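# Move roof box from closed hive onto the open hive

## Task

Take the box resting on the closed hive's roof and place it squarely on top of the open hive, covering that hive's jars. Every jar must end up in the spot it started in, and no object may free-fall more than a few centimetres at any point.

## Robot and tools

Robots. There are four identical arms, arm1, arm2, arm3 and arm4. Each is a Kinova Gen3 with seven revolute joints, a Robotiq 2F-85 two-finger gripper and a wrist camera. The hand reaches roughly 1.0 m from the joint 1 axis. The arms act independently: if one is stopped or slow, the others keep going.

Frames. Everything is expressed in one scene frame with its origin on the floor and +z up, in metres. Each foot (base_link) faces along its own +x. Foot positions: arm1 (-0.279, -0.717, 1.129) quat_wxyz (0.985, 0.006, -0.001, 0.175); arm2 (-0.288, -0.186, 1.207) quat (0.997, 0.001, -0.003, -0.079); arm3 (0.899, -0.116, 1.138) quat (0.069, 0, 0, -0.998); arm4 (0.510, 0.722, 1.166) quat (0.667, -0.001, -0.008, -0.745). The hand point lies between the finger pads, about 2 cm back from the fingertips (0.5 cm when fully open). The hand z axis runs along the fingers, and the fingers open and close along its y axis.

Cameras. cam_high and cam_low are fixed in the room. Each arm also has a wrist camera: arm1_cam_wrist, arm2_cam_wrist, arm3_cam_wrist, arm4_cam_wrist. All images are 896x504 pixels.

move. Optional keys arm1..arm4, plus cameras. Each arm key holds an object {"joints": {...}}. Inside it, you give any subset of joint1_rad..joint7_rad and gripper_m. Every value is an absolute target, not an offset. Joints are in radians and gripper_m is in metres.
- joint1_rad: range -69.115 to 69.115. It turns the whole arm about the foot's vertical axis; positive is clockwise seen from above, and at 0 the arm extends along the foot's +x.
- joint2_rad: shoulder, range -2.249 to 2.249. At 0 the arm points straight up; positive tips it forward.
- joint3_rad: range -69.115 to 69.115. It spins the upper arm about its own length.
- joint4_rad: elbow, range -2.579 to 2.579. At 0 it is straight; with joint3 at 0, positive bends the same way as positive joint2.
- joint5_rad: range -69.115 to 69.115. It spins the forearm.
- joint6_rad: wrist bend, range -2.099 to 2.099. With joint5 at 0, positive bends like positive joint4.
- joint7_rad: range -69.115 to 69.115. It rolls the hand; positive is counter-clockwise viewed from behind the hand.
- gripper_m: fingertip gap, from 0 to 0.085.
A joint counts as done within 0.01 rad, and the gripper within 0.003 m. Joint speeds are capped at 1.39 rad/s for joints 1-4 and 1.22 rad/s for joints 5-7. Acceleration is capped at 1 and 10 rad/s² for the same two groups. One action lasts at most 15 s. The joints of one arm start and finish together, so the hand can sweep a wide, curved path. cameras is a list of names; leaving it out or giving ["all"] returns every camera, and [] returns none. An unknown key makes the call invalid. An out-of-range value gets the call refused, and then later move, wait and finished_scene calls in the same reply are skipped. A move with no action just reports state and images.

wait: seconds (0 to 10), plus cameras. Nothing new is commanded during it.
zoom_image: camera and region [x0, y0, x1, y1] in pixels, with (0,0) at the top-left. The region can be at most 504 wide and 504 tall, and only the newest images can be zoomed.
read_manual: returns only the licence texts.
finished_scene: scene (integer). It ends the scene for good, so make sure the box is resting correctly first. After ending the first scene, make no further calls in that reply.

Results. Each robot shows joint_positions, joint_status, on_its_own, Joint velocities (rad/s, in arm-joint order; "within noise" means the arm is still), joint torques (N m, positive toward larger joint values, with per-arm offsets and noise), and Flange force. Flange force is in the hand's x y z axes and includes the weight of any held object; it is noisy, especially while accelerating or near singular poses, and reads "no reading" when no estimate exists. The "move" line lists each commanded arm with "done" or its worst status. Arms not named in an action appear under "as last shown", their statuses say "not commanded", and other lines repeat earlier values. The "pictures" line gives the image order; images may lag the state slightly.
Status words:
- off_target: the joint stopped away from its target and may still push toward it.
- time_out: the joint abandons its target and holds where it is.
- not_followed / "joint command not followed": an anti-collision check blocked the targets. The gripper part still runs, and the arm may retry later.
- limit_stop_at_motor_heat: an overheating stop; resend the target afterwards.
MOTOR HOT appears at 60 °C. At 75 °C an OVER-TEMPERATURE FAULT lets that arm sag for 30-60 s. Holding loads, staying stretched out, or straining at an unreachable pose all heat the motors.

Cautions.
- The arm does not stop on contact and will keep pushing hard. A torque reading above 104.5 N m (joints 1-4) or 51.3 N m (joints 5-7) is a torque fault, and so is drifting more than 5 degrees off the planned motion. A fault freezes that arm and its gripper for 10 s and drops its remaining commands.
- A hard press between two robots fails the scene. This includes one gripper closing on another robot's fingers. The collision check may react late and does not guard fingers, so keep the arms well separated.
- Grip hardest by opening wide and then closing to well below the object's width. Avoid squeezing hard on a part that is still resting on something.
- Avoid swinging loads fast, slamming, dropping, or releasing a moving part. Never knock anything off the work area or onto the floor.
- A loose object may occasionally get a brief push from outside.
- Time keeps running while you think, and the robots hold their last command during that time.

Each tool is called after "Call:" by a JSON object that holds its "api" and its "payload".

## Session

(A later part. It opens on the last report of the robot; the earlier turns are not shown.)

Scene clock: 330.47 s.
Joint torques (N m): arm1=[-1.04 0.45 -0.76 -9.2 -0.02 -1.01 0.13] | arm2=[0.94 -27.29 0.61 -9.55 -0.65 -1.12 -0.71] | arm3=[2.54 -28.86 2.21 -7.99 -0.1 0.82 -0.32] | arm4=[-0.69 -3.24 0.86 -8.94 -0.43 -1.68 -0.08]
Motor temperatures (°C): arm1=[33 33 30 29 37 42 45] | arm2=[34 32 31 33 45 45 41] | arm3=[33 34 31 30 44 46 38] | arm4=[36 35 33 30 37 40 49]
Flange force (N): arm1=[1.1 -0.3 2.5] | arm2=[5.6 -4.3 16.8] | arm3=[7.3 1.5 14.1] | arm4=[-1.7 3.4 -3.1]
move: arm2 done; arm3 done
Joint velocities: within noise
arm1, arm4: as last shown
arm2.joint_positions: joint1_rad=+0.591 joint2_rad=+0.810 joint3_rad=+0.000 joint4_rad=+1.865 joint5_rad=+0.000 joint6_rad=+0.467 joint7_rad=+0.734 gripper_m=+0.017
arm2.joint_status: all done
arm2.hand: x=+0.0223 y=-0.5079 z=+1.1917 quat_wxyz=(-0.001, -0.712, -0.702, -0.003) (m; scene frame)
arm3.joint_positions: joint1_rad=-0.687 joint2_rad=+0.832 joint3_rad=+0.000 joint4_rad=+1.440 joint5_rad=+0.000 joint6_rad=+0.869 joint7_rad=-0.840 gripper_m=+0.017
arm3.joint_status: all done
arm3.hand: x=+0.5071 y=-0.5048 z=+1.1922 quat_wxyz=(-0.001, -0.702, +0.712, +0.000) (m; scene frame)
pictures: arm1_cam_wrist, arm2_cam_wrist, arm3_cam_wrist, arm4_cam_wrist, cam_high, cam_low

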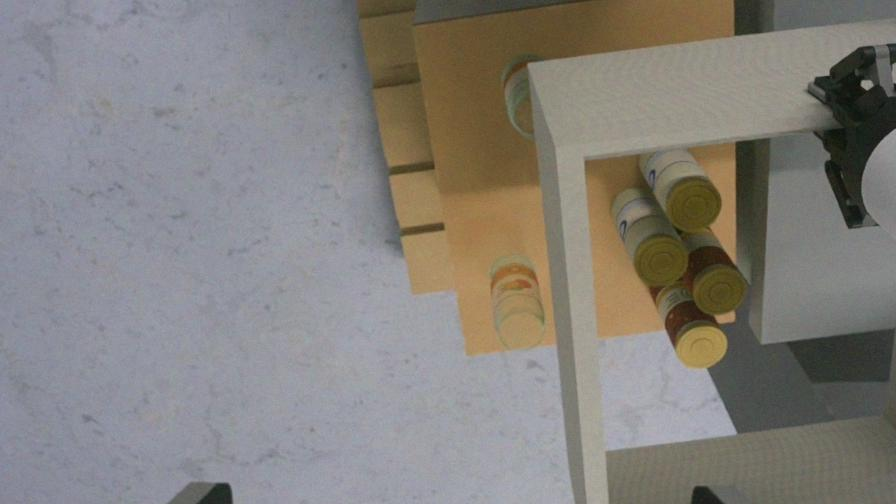

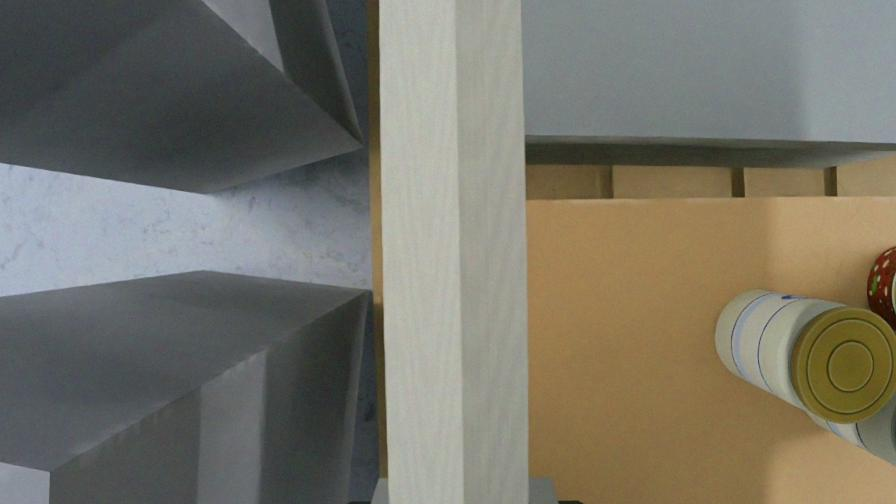

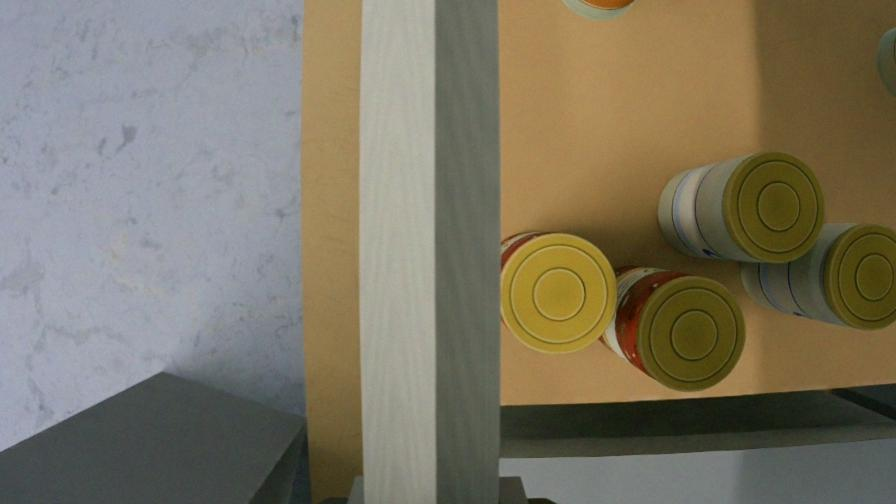

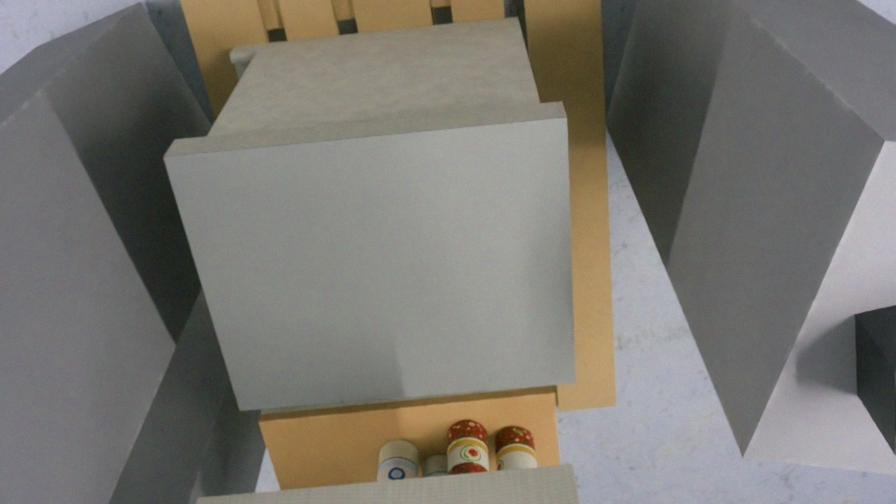

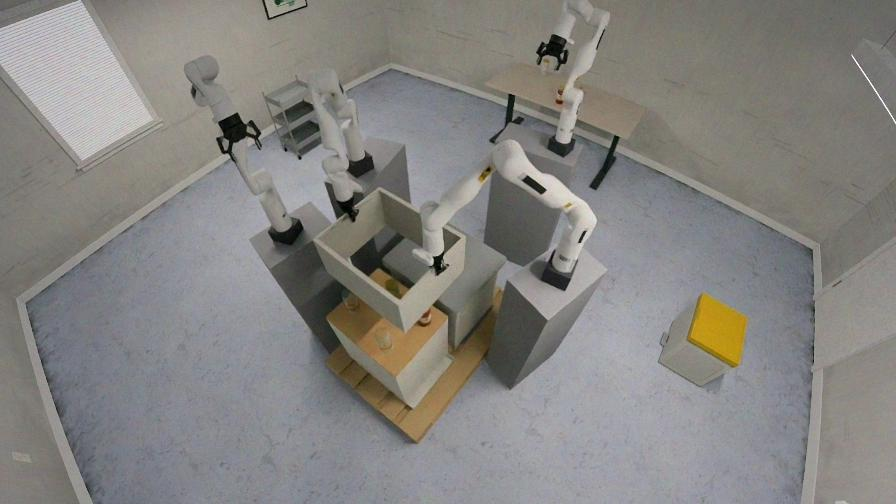

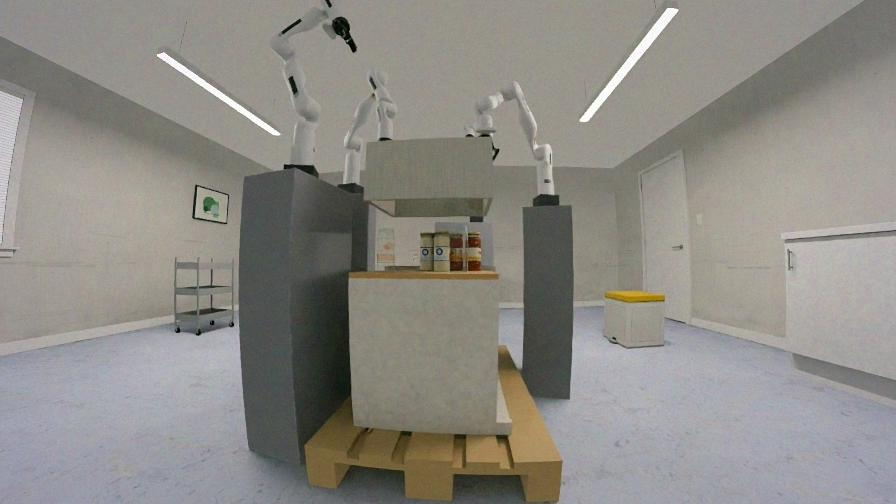

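Call:
{"api": "move", "payload": {"arm2": {"joints":{"joint1_rad":0.6841,"joint2_rad":0.8626,"joint4_rad":1.7075,"joint6_rad":0.5715,"joint7_rad":0.8308}}, "arm3": {"joints":{"joint1_rad":-0.7519,"joint2_rad":0.9190,"joint4_rad":1.2416,"joint6_rad":0.9810,"joint7_rad":-0.9013}}, "cameras": []}}

Call:
{"api": "move", "payload": {"arm2": {"joints":{"joint1_rad":0.7594,"joint2_rad":0.9272,"joint4_rad":1.5277,"joint6_rad":0.6867,"joint7_rad":0.9095}}, "arm3": {"joints":{"joint1_rad":-0.8057,"joint2_rad":1.0202,"joint4_rad":1.011,"joint6_rad":1.1104,"joint7_rad":-0.9517}}}}

Scene clock: 339.73 s.
Joint torques (N m): arm1=[-1.05 0.47 -0.77 -9.23 0.03 -1.02 0.11] | arm2=[0.82 -29.23 0.49 -10.44 -0.48 -0.89 -0.54] | arm3=[1.84 -31.42 1.59 -8.99 -0.18 0.78 -0.17] | arm4=[-0.79 -3.15 0.82 -8.98 -0.45 -1.67 -0.15]
Motor temperatures (°C): arm1=[33 33 30 29 37 42 45] | arm2=[34 32 31 33 45 45 41] | arm3=[33 35 31 30 44 46 38] | arm4=[36 35 33 30 37 40 49]
Flange force (N): arm1=[1.2 -0.3 2.6] | arm2=[5.9 -3.7 16.6] | arm3=[7.4 2.7 14.3] | arm4=[-1.4 3.1 -3.1]
move: arm2 done; arm3 done
Joint velocities: within noise
arm1, arm4: as last shown
arm2.joint_positions: joint1_rad=+0.684 joint2_rad=+0.863 joint3_rad=+0.000 joint4_rad=+1.707 joint5_rad=+0.000 joint6_rad=+0.571 joint7_rad=+0.831 gripper_m=+0.017
arm2.joint_status: all done
arm2.hand: x=+0.0199 y=-0.5678 z=+1.1914 quat_wxyz=(-0.001, -0.711, -0.703, -0.003) (m; scene frame)
arm3.joint_positions: joint1_rad=-0.752 joint2_rad=+0.919 joint3_rad=+0.000 joint4_rad=+1.242 joint5_rad=+0.000 joint6_rad=+0.981 joint7_rad=-0.901 gripper_m=+0.017
arm3.joint_status: all done
arm3.hand: x=+0.5049 y=-0.5638 z=+1.1923 quat_wxyz=(-0.001, -0.703, +0.711, +0.000) (m; scene frame)
pictures: none
No camera images: "cameras" was empty.

Scene clock: 341.00 s.
Joint torques (N m): arm1=[-1.06 0.47 -0.78 -9.23 0.03 -0.99 0.12] | arm2=[1.16 -31.74 0.7 -11.95 -0.51 -1 -0.63] | arm3=[2.3 -33.85 1.84 -9.84 -0.1 0.85 -0.38] | arm4=[-0.65 -3.18 0.78 -9.02 -0.51 -1.65 -0.1]
Motor temperatures (°C): arm1=[33 33 30 29 37 42 45] | arm2=[34 32 31 33 45 45 41] | arm3=[33 35 31 30 44 46 38] | arm4=[36 35 33 30 37 40 49]
Flange force (N): arm1=[1.2 -0.3 2.7] | arm2=[7.2 -3.5 16.6] | arm3=[8.9 3.1 14.4] | arm4=[-1.3 3.2 -2.9]
move: arm2 done; arm3 done
Joint velocities: within noise
arm1, arm4: as last shown
arm2.joint_positions: joint1_rad=+0.759 joint2_rad=+0.927 joint3_rad=+0.000 joint4_rad=+1.528 joint5_rad=+0.000 joint6_rad=+0.687 joint7_rad=+0.909 gripper_m=+0.017
arm2.joint_status: all done
arm2.hand: x=+0.0184 y=-0.6266 z=+1.1914 quat_wxyz=(-0.001, -0.710, -0.704, -0.003) (m; scene frame)
arm3.joint_positions: joint1_rad=-0.806 joint2_rad=+1.020 joint3_rad=+0.000 joint4_rad=+1.011 joint5_rad=+0.000 joint6_rad=+1.110 joint7_rad=-0.952 gripper_m=+0.017
arm3.joint_status: all done
arm3.hand: x=+0.5035 y=-0.6204 z=+1.1924 quat_wxyz=(-0.001, -0.704, +0.710, +0.000) (m; scene frame)
pictures: arm1_cam_wrist, arm2_cam_wrist, arm3_cam_wrist, arm4_cam_wrist, cam_high, cam_low

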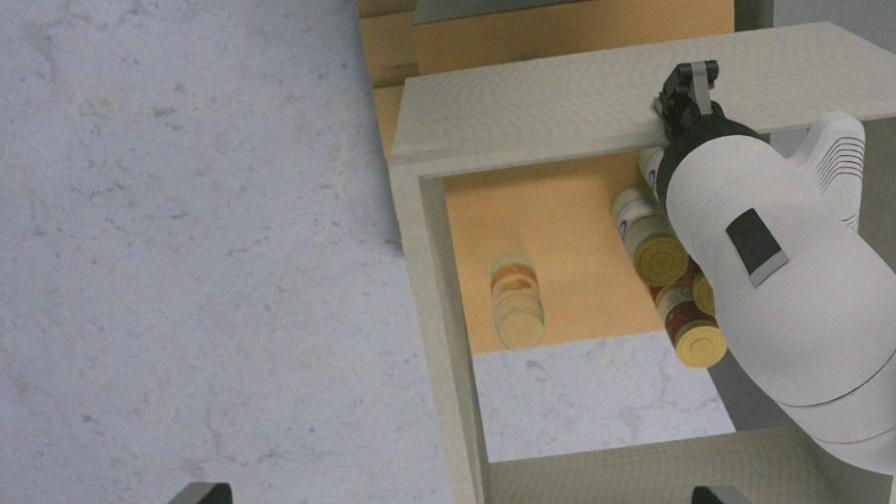

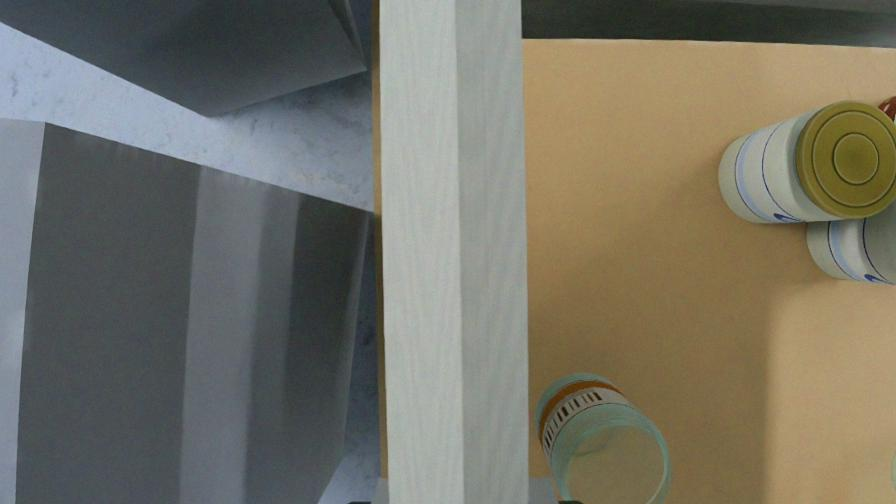

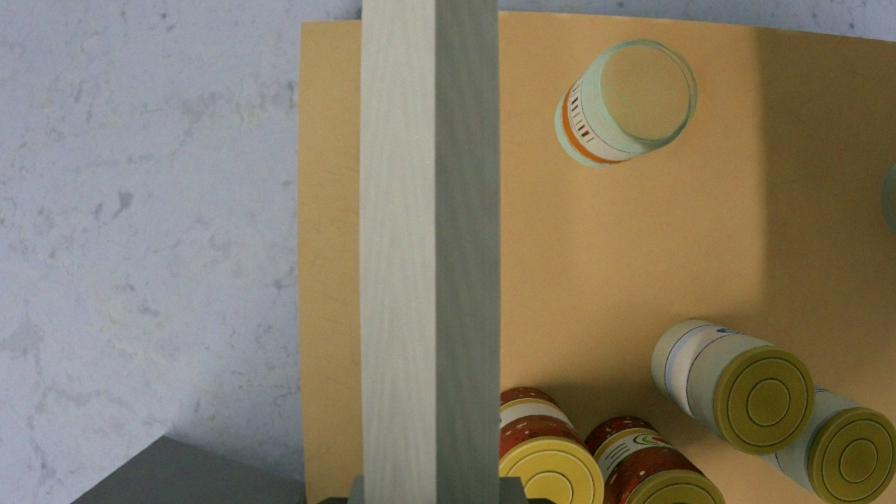

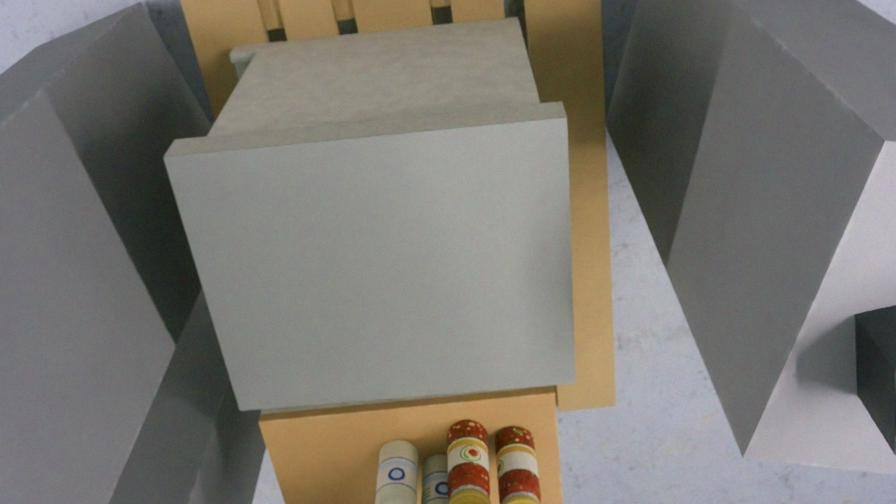

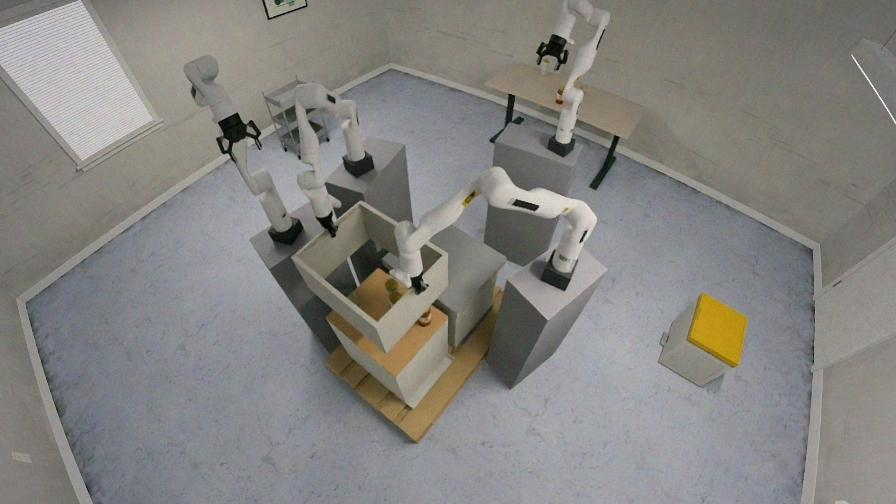

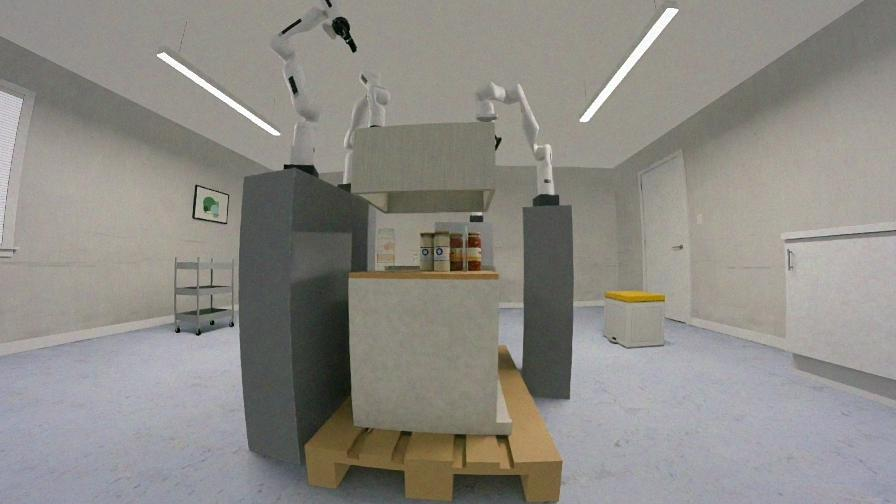

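Call:
{"api": "move", "payload": {"arm2": {"joints":{"joint2_rad":1.165,"joint4_rad":1.482,"joint6_rad":0.495}}, "arm3": {"joints":{"joint2_rad":1.198,"joint4_rad":1.033,"joint6_rad":0.911}}, "cameras": []}}

Call:
{"api": "move", "payload": {"arm2": {"joints":{"joint2_rad":1.360,"joint4_rad":1.375,"joint6_rad":0.407}}, "arm3": {"joints":{"joint2_rad":1.364,"joint4_rad":0.964,"joint6_rad":0.813}}}}

Scene clock: 373.37 s.
Joint torques (N m): arm1=[-0.99 0.45 -0.76 -9.25 0.1 -1 0.17] | arm2=[1.61 -32.49 1.31 -9.3 -0.47 -0.85 -0.7] | arm3=[1.82 -34.28 1.32 -8.08 -0.45 1.01 -0.37] | arm4=[-0.79 -3.17 0.82 -8.9 -0.49 -1.68 -0.12]
Motor temperatures (°C): arm1=[33 33 30 29 37 42 45] | arm2=[34 33 31 33 44 45 41] | arm3=[33 36 31 30 44 45 38] | arm4=[35 35 33 30 37 40 49]
Flange force (N): arm1=[1.2 -0.2 2.7] | arm2=[6.9 -2.4 14.8] | arm3=[8.9 4.0 16.0] | arm4=[-1.7 3.2 -3.3]
move: arm2 done; arm3 done
Joint velocities: within noise
arm1, arm4: as last shown
arm2.joint_positions: joint1_rad=+0.759 joint2_rad=+1.165 joint3_rad=+0.000 joint4_rad=+1.482 joint5_rad=+0.000 joint6_rad=+0.495 joint7_rad=+0.909 gripper_m=+0.017
arm2.joint_status: all done
arm2.hand: x=+0.0190 y=-0.6263 z=+1.0715 quat_wxyz=(-0.001, -0.710, -0.704, -0.003) (m; scene frame)
arm3.joint_positions: joint1_rad=-0.806 joint2_rad=+1.198 joint3_rad=+0.000 joint4_rad=+1.033 joint5_rad=+0.000 joint6_rad=+0.911 joint7_rad=-0.952 gripper_m=+0.017
arm3.joint_status: all done
arm3.hand: x=+0.5035 y=-0.6203 z=+1.0724 quat_wxyz=(+0.000, -0.704, +0.710, +0.000) (m; scene frame)
pictures: none
No camera images: "cameras" was empty.

Scene clock: 374.57 s.
Joint torques (N m): arm1=[-1.01 0.51 -0.76 -9.19 0 -1.03 0.15] | arm2=[1.55 -32.39 1.26 -7.55 -0.44 -0.5 -0.64] | arm3=[1.29 -34.98 1.07 -7.46 -0.35 0.82 -0.28] | arm4=[-0.75 -3.15 0.84 -8.91 -0.5 -1.69 -0.11]
Motor temperatures (°C): arm1=[33 33 30 29 37 42 45] | arm2=[34 33 31 33 44 45 41] | arm3=[33 36 31 30 44 45 38] | arm4=[35 35 33 30 37 40 49]
Flange force (N): arm1=[1.2 -0.2 2.4] | arm2=[6.3 -2.0 13.5] | arm3=[8.9 4.9 17.6] | arm4=[-1.6 3.3 -3.3]
move: arm2 done; arm3 done
Joint velocities: within noise
arm1: as last shown
arm2.joint_positions: joint1_rad=+0.759 joint2_rad=+1.360 joint3_rad=+0.000 joint4_rad=+1.375 joint5_rad=+0.000 joint6_rad=+0.407 joint7_rad=+0.909 gripper_m=+0.017
arm2.joint_status: all done
arm2.hand: x=+0.0195 y=-0.6261 z=+0.9814 quat_wxyz=(-0.001, -0.710, -0.704, -0.003) (m; scene frame)
arm3.joint_positions: joint1_rad=-0.806 joint2_rad=+1.364 joint3_rad=+0.000 joint4_rad=+0.964 joint5_rad=+0.000 joint6_rad=+0.813 joint7_rad=-0.952 gripper_m=+0.017
arm3.joint_status: all done
arm3.hand: x=+0.5032 y=-0.6208 z=+0.9824 quat_wxyz=(-0.001, -0.704, +0.710, +0.000) (m; scene frame)
arm4.joint_positions: joint1_rad=+0.000 joint2_rad=-0.298 joint3_rad=+0.000 joint4_rad=+1.506 joint5_rad=+0.000 joint6_rad=+1.400 joint7_rad=+1.571 gripper_m=+0.085
arm4.joint_status: not commanded
arm4.hand: x=+0.4443 y=+0.4039 z=+1.7003 quat_wxyz=(-0.183, -0.718, -0.642, +0.197) (m; scene frame)
pictures: arm1_cam_wrist, arm2_cam_wrist, arm3_cam_wrist, arm4_cam_wrist, cam_high, cam_low

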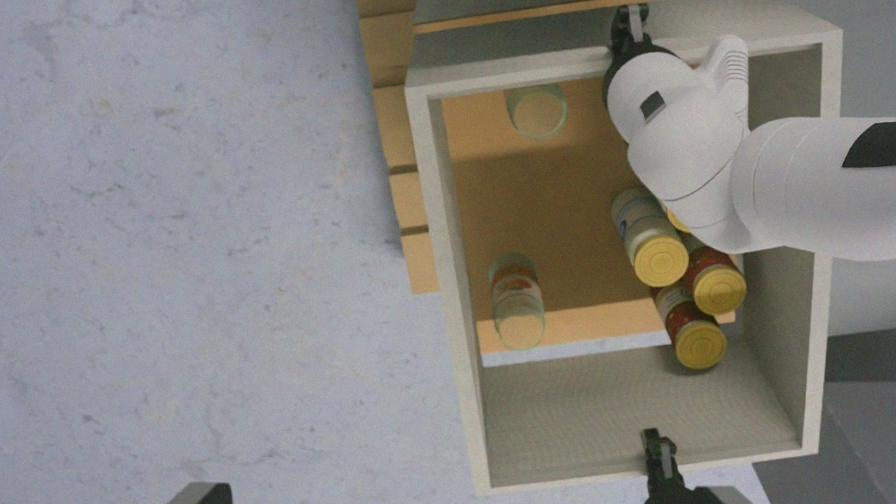

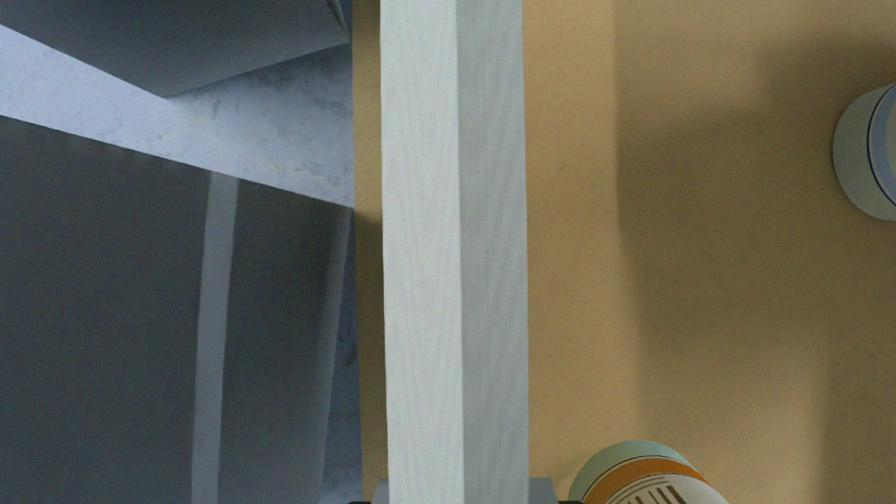

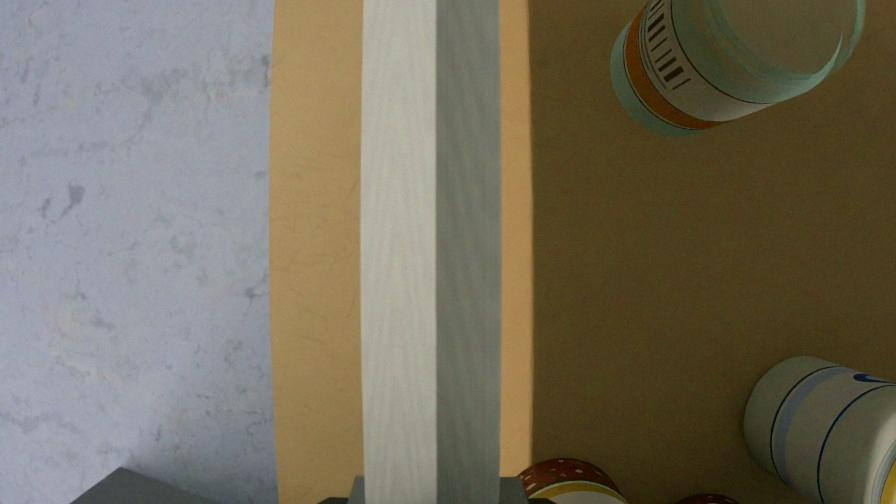

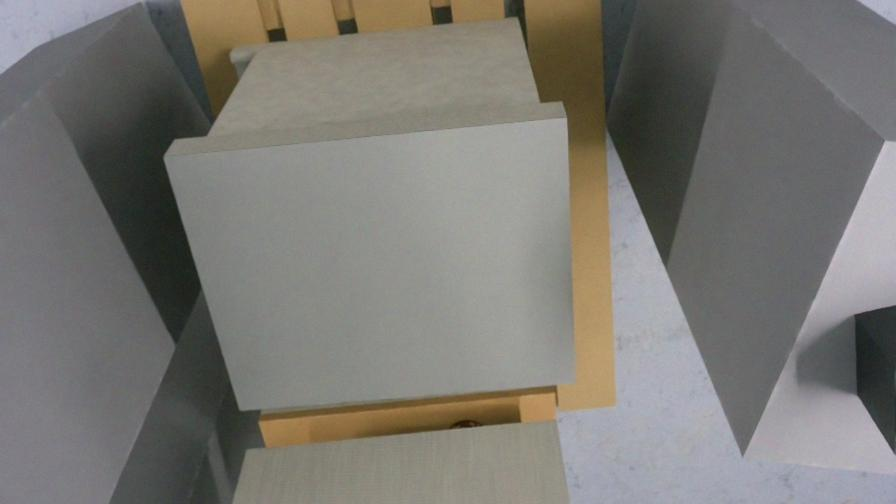

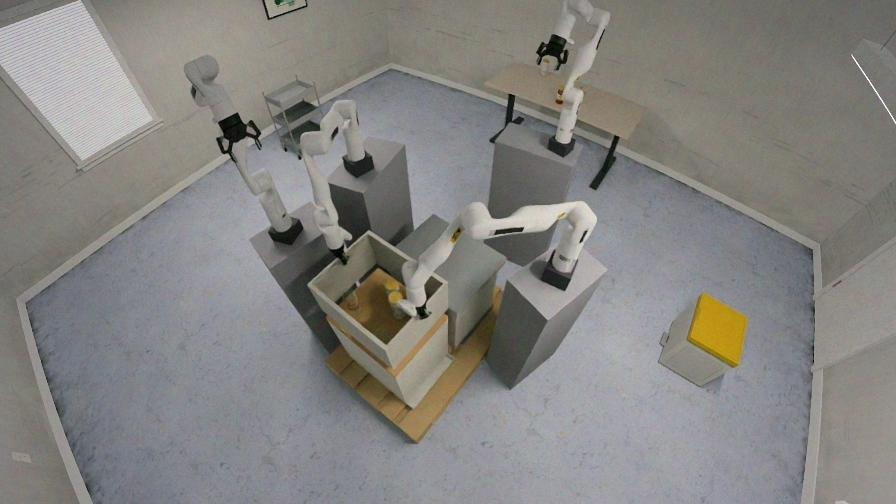

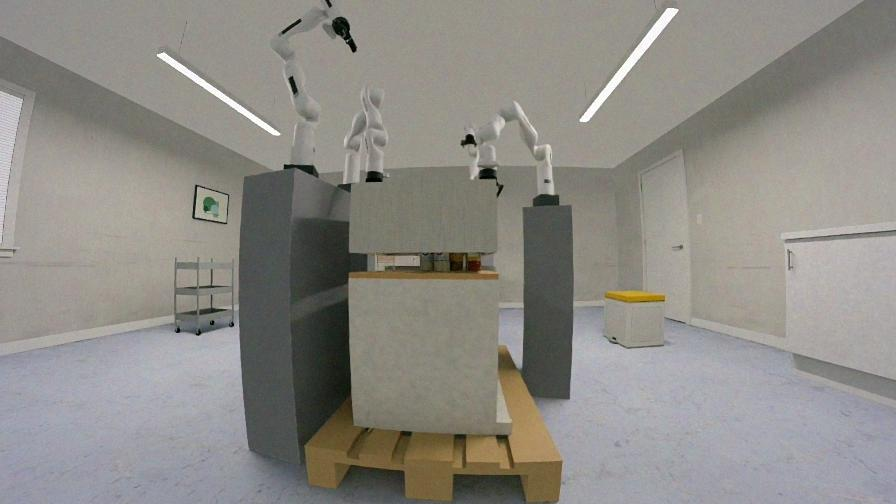

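Call:
{"api": "move", "payload": {"arm2": {"joints":{"joint2_rad":1.461,"joint4_rad":1.297,"joint6_rad":0.3835}}, "arm3": {"joints":{"joint2_rad":1.457,"joint4_rad":0.900,"joint6_rad":0.7845}}, "cameras": ["cam_low","arm1_cam_wrist"]}}

Call:
{"api": "zoom_image", "payload": {"camera": "cam_low", "region": [330, 160, 530, 300]}}

Scene clock: 395.97 s.
Joint torques (N m): arm1=[-0.99 0.43 -0.83 -9.2 -0.01 -0.98 0.15] | arm2=[1.98 -32.89 1.52 -7.26 -0.43 -0.54 -0.6] | arm3=[0.77 -34.16 0.52 -6.69 -0.7 1.07 -0.29] | arm4=[-0.74 -3.12 0.81 -8.97 -0.49 -1.68 -0.07]
Motor temperatures (°C): arm1=[33 33 30 29 37 42 45] | arm2=[34 34 31 33 44 45 41] | arm3=[33 37 31 30 44 45 38] | arm4=[35 35 33 30 37 40 49]
Flange force (N): arm1=[1.1 -0.5 2.6] | arm2=[6.5 -1.1 13.7] | arm3=[8.7 5.8 17.4] | arm4=[-1.3 3.4 -3.1]
move: arm2 done; arm3 done
Joint velocities: within noise
arm1, arm4: as last shown
arm2.joint_positions: joint1_rad=+0.759 joint2_rad=+1.461 joint3_rad=+0.000 joint4_rad=+1.297 joint5_rad=+0.000 joint6_rad=+0.383 joint7_rad=+0.909 gripper_m=+0.017
arm2.joint_status: all done
arm2.hand: x=+0.0199 y=-0.6262 z=+0.9367 quat_wxyz=(-0.002, -0.710, -0.704, -0.003) (m; scene frame)
arm3.joint_positions: joint1_rad=-0.806 joint2_rad=+1.457 joint3_rad=+0.000 joint4_rad=+0.900 joint5_rad=+0.000 joint6_rad=+0.784 joint7_rad=-0.952 gripper_m=+0.017
arm3.joint_status: all done
arm3.hand: x=+0.5034 y=-0.6206 z=+0.9372 quat_wxyz=(-0.001, -0.704, +0.710, +0.000) (m; scene frame)
pictures: arm1_cam_wrist, cam_low

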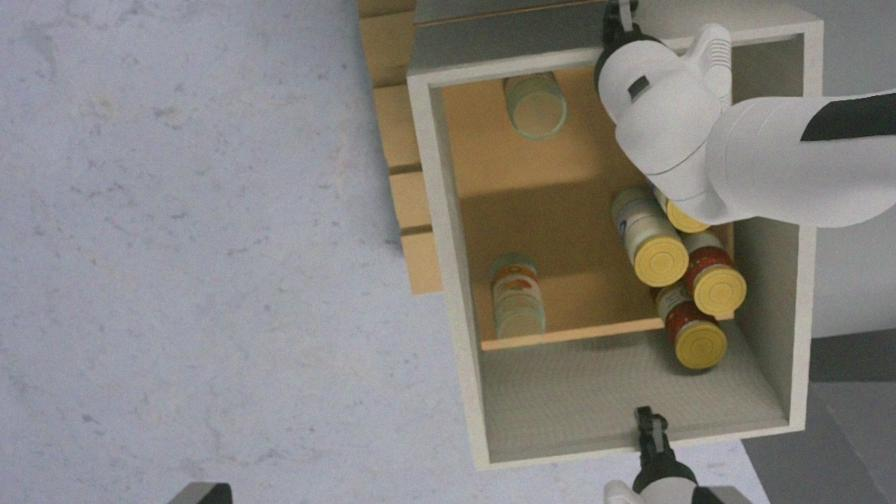

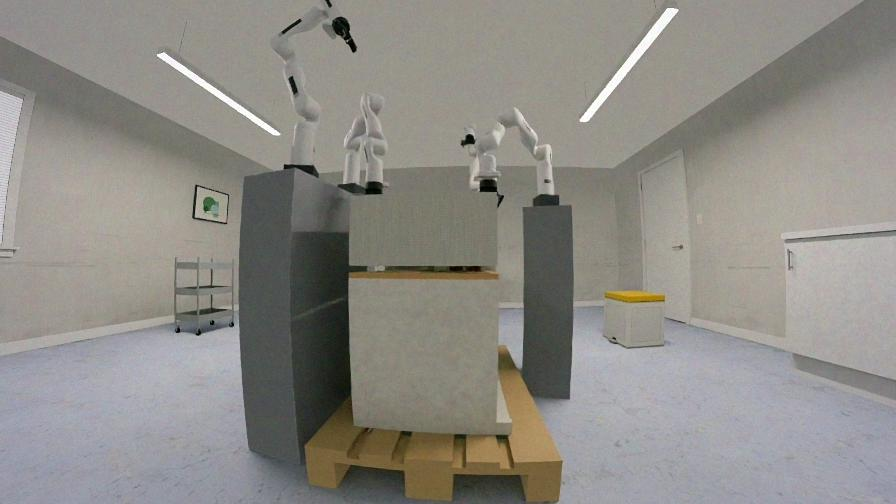

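Scaled by 2.520 from the camera's 896x504 image, which has a finer 1280x720 frame.

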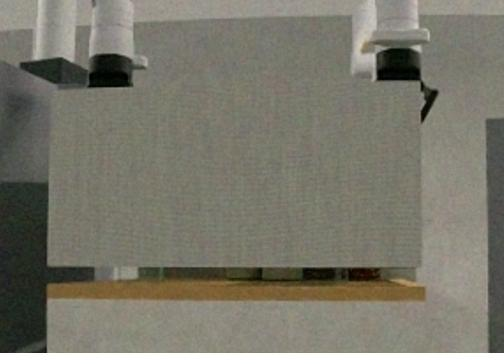

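Call:
{"api": "zoom_image", "payload": {"camera": "arm1_cam_wrist", "region": [580, 220, 860, 420]}}

Call:
{"api": "move", "payload": {"cameras": ["arm4_cam_wrist","arm2_cam_wrist","arm3_cam_wrist","cam_high"]}}

Call:
{"api": "zoom_image", "payload": {"camera": "arm4_cam_wrist", "region": [200, 350, 600, 504]}}

Call:
{"api": "zoom_image", "payload": {"camera": "cam_high", "region": [290, 220, 480, 440]}}

Scaled by 1.800 from the camera's 896x504 image, which has a finer 1280x720 frame.

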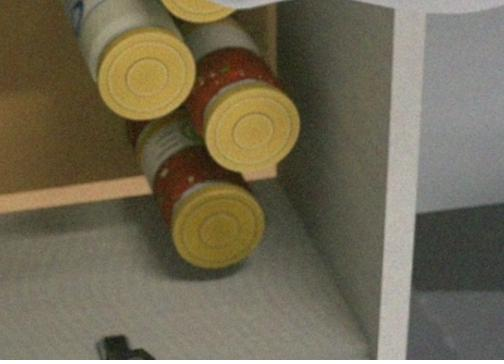

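Scene clock: 408.60 s.
Joint torques (N m): arm1=[-0.96 0.45 -0.82 -9.23 0.07 -1.01 0.15] | arm2=[2 -32.86 1.49 -7.25 -0.49 -0.53 -0.72] | arm3=[0.96 -34.21 0.75 -6.59 -0.55 1.07 -0.25] | arm4=[-0.77 -3.2 0.8 -8.92 -0.5 -1.66 -0.09]
Motor temperatures (°C): arm1=[33 33 30 29 37 42 45] | arm2=[34 34 31 33 44 45 41] | arm3=[33 37 31 30 44 45 38] | arm4=[35 35 33 30 37 40 49]
Flange force (N): arm1=[1.2 -0.5 2.6] | arm2=[6.5 -1.3 13.7] | arm3=[9.5 6.0 17.7] | arm4=[-1.7 3.2 -3.2]
Joint velocities: within noise
arm1.joint_positions: joint1_rad=+0.500 joint2_rad=-0.480 joint3_rad=+0.000 joint4_rad=+1.473 joint5_rad=+0.000 joint6_rad=+1.700 joint7_rad=+1.571 gripper_m=+0.085
arm1.joint_status: not commanded
arm1.hand: x=-0.0811 y=-0.7785 z=+1.6778 quat_wxyz=(-0.221, -0.073, -0.972, +0.010) (m; scene frame)
arm2.joint_positions: joint1_rad=+0.759 joint2_rad=+1.461 joint3_rad=+0.000 joint4_rad=+1.297 joint5_rad=+0.000 joint6_rad=+0.384 joint7_rad=+0.909 gripper_m=+0.017
arm2.joint_status: all done
arm2.hand: x=+0.0198 y=-0.6262 z=+0.9366 quat_wxyz=(-0.001, -0.710, -0.704, -0.003) (m; scene frame)
arm3.joint_positions: joint1_rad=-0.806 joint2_rad=+1.457 joint3_rad=+0.000 joint4_rad=+0.900 joint5_rad=+0.000 joint6_rad=+0.784 joint7_rad=-0.952 gripper_m=+0.017
arm3.joint_status: all done
arm3.hand: x=+0.5033 y=-0.6206 z=+0.9372 quat_wxyz=(-0.001, -0.704, +0.710, +0.000) (m; scene frame)
arm4.joint_positions: joint1_rad=+0.000 joint2_rad=-0.298 joint3_rad=+0.000 joint4_rad=+1.506 joint5_rad=+0.000 joint6_rad=+1.400 joint7_rad=+1.571 gripper_m=+0.085
arm4.joint_status: not commanded
arm4.hand: x=+0.4443 y=+0.4039 z=+1.7003 quat_wxyz=(-0.183, -0.718, -0.642, +0.197) (m; scene frame)
pictures: arm2_cam_wrist, arm3_cam_wrist, arm4_cam_wrist, cam_high

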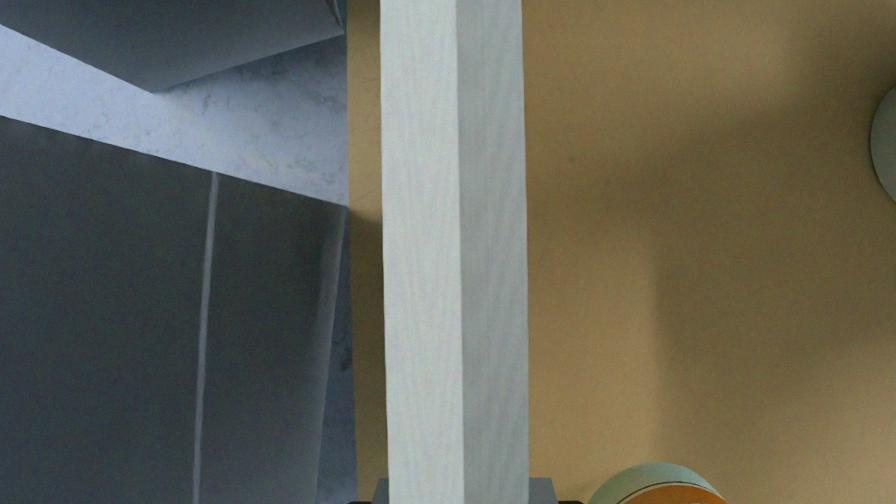

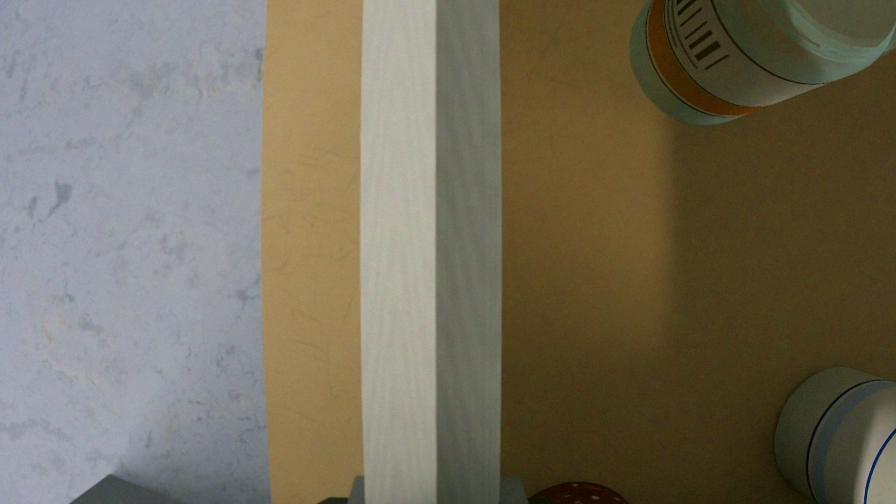

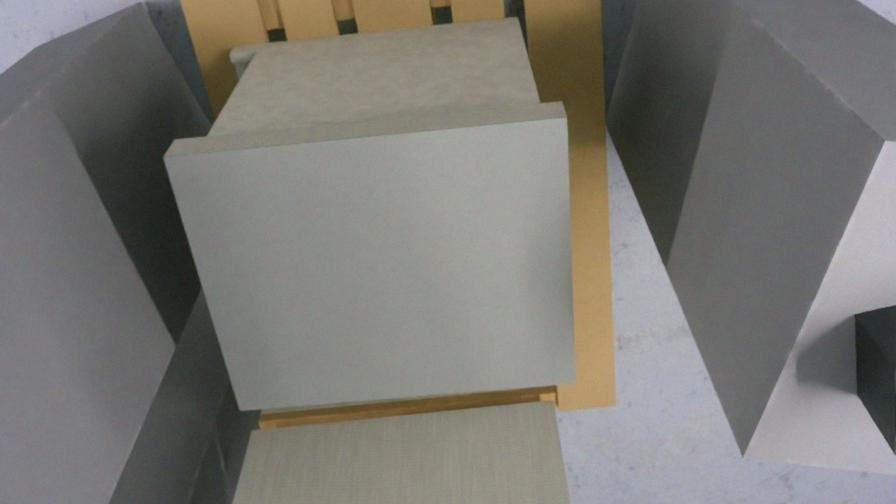

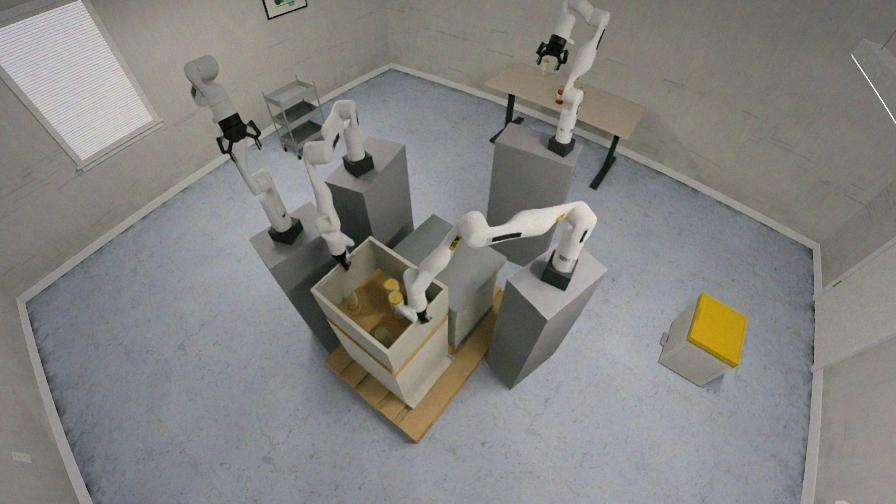

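Scaled by 1.260 from the camera's 896x504 image, which has a finer 1280x720 frame.

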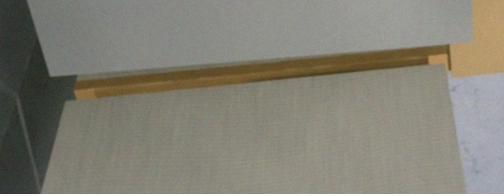

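Scaled by 2.291 from the camera's 896x504 image, which has a finer 1280x720 frame.

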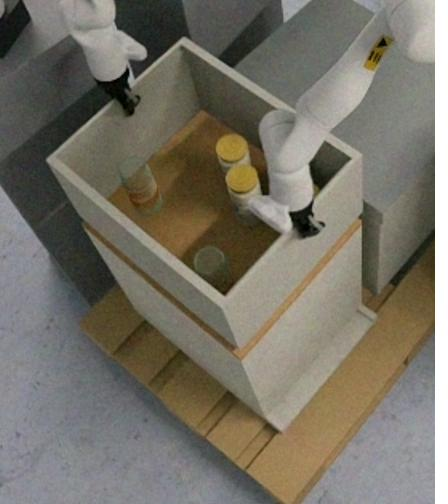

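Call:
{"api": "move", "payload": {"arm2": {"joints":{"joint2_rad":1.496,"joint4_rad":1.267,"joint6_rad":0.379}}, "arm3": {"joints":{"joint2_rad":1.490,"joint4_rad":0.8736,"joint6_rad":0.778}}, "cameras": ["cam_low"]}}

Call:
{"api": "zoom_image", "payload": {"camera": "cam_low", "region": [330, 160, 530, 300]}}

Scene clock: 417.27 s.
Joint torques (N m): arm1=[-0.99 0.45 -0.83 -9.16 0.04 -0.97 0.11] | arm2=[2.57 -32.52 2.14 -6.77 -0.38 -0.37 -0.7] | arm3=[0.25 -33.88 0.11 -6.15 -0.82 1.29 -0.3] | arm4=[-0.59 -3.21 0.8 -8.96 -0.47 -1.68 -0.11]
Motor temperatures (°C): arm1=[33 33 30 29 37 42 45] | arm2=[34 34 31 33 44 45 41] | arm3=[33 37 31 30 44 45 38] | arm4=[35 35 33 30 37 40 49]
Flange force (N): arm1=[1.0 -0.6 2.5] | arm2=[6.4 0.1 13.6] | arm3=[9.6 7.6 18.0] | arm4=[-1.6 3.2 -3.1]
move: arm2 done; arm3 done
Joint velocities: within noise
arm1, arm4: as last shown
arm2.joint_positions: joint1_rad=+0.759 joint2_rad=+1.496 joint3_rad=+0.000 joint4_rad=+1.267 joint5_rad=+0.000 joint6_rad=+0.379 joint7_rad=+0.909 gripper_m=+0.017
arm2.joint_status: all done
arm2.hand: x=+0.0198 y=-0.6260 z=+0.9214 quat_wxyz=(-0.001, -0.710, -0.704, -0.003) (m; scene frame)
arm3.joint_positions: joint1_rad=-0.806 joint2_rad=+1.490 joint3_rad=+0.000 joint4_rad=+0.874 joint5_rad=+0.000 joint6_rad=+0.778 joint7_rad=-0.952 gripper_m=+0.017
arm3.joint_status: all done
arm3.hand: x=+0.5034 y=-0.6205 z=+0.9220 quat_wxyz=(-0.001, -0.704, +0.710, +0.000) (m; scene frame)
pictures: cam_low

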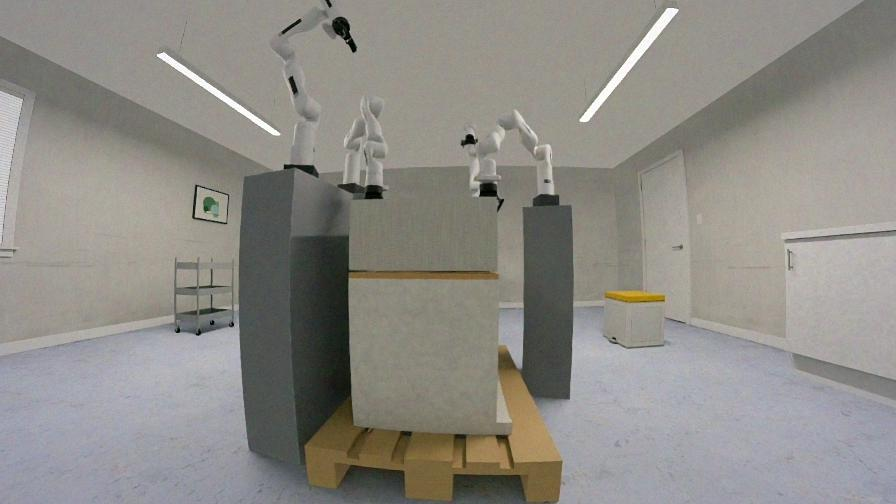

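Scaled by 2.520 from the camera's 896x504 image, which has a finer 1280x720 frame.

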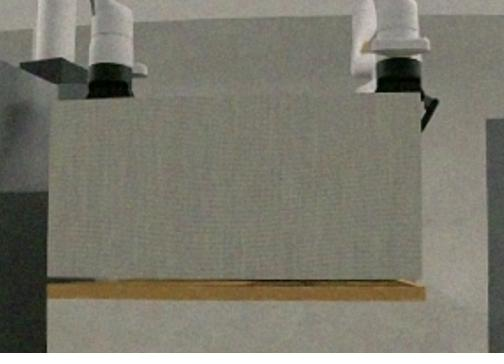

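Call:
{"api": "move", "payload": {"arm2": {"joints":{"joint2_rad":1.505,"joint4_rad":1.259,"joint6_rad":0.378}}, "arm3": {"joints":{"joint2_rad":1.499,"joint4_rad":0.8665,"joint6_rad":0.776}}, "cameras": []}}

Call:
{"api": "move", "payload": {"arm2": {"joints":{"joint2_rad":1.5096,"joint4_rad":1.255,"joint6_rad":0.377}}, "arm3": {"joints":{"joint2_rad":1.5034,"joint4_rad":0.863,"joint6_rad":0.775}}, "cameras": ["cam_low"]}}

Call:
{"api": "zoom_image", "payload": {"camera": "cam_low", "region": [330, 160, 530, 300]}}

Scene clock: 423.67 s.
Joint torques (N m): arm1=[-1.03 0.46 -0.76 -9.2 0.06 -0.99 0.12] | arm2=[2.61 -33.22 1.91 -7.06 -0.48 -0.51 -0.7] | arm3=[0.19 -32.89 -0.25 -5.91 -0.95 1.36 -0.27] | arm4=[-0.73 -3.16 0.83 -8.91 -0.5 -1.64 -0.17]
Motor temperatures (°C): arm1=[33 33 30 29 37 42 45] | arm2=[34 34 31 33 44 45 41] | arm3=[33 38 31 30 44 45 37] | arm4=[35 35 33 30 37 40 49]
Flange force (N): arm1=[1.1 -0.3 2.6] | arm2=[6.6 0.0 14.5] | arm3=[8.8 7.0 16.4] | arm4=[-1.6 3.1 -3.2]
move: arm2 done; arm3 done
Joint velocities: within noise
arm1, arm4: as last shown
arm2.joint_positions: joint1_rad=+0.759 joint2_rad=+1.505 joint3_rad=+0.000 joint4_rad=+1.259 joint5_rad=+0.000 joint6_rad=+0.378 joint7_rad=+0.909 gripper_m=+0.017
arm2.joint_status: all done
arm2.hand: x=+0.0198 y=-0.6260 z=+0.9175 quat_wxyz=(-0.001, -0.710, -0.704, -0.003) (m; scene frame)
arm3.joint_positions: joint1_rad=-0.806 joint2_rad=+1.499 joint3_rad=+0.000 joint4_rad=+0.866 joint5_rad=+0.000 joint6_rad=+0.776 joint7_rad=-0.952 gripper_m=+0.017
arm3.joint_status: all done
arm3.hand: x=+0.5035 y=-0.6205 z=+0.9178 quat_wxyz=(-0.001, -0.704, +0.710, +0.000) (m; scene frame)
pictures: none
No camera images: "cameras" was empty.

Scene clock: 424.10 s.
Joint torques (N m): arm1=[-1.04 0.45 -0.76 -9.24 0.01 -1.02 0.16] | arm2=[2.59 -33.37 1.84 -7.09 -0.54 -0.56 -0.78] | arm3=[0.34 -32.94 -0.03 -5.77 -0.86 1.43 -0.2] | arm4=[-0.71 -3.16 0.84 -8.94 -0.52 -1.7 -0.09]
Motor temperatures (°C): arm1=[33 33 30 29 37 42 45] | arm2=[34 34 31 33 44 45 41] | arm3=[33 38 31 30 44 45 37] | arm4=[35 35 33 30 37 40 49]
Flange force (N): arm1=[1.2 -0.2 2.6] | arm2=[6.4 0.0 14.7] | arm3=[9.5 7.1 16.8] | arm4=[-1.6 3.4 -3.2]
move: arm2 done; arm3 done
Joint velocities: within noise
arm1, arm4: as last shown
arm2.joint_positions: joint1_rad=+0.759 joint2_rad=+1.510 joint3_rad=+0.000 joint4_rad=+1.255 joint5_rad=+0.000 joint6_rad=+0.377 joint7_rad=+0.909 gripper_m=+0.017
arm2.joint_status: all done
arm2.hand: x=+0.0198 y=-0.6260 z=+0.9155 quat_wxyz=(-0.001, -0.710, -0.704, -0.003) (m; scene frame)
arm3.joint_positions: joint1_rad=-0.806 joint2_rad=+1.503 joint3_rad=+0.000 joint4_rad=+0.863 joint5_rad=+0.000 joint6_rad=+0.775 joint7_rad=-0.952 gripper_m=+0.017
arm3.joint_status: all done
arm3.hand: x=+0.5035 y=-0.6204 z=+0.9157 quat_wxyz=(-0.001, -0.704, +0.710, +0.000) (m; scene frame)
pictures: cam_low

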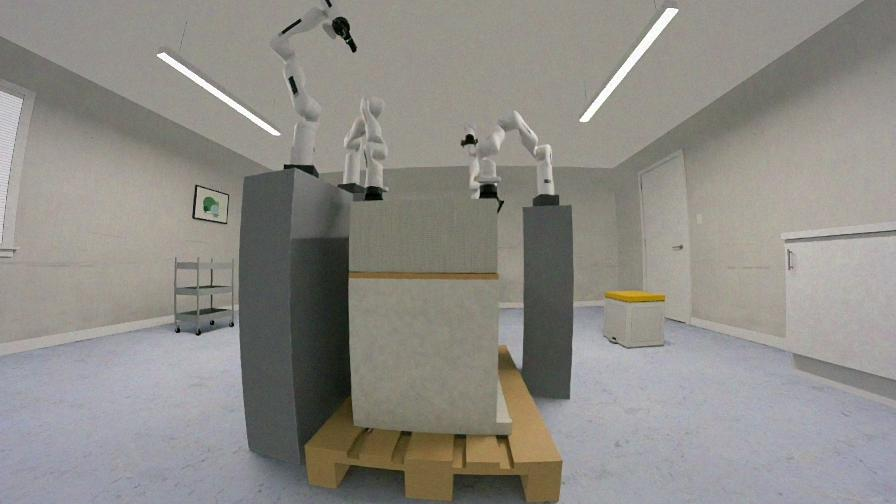

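Scaled by 2.520 from the camera's 896x504 image, which has a finer 1280x720 frame.

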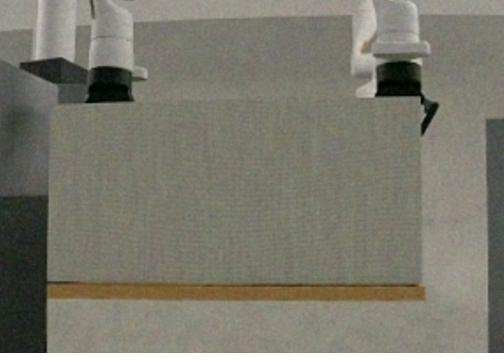

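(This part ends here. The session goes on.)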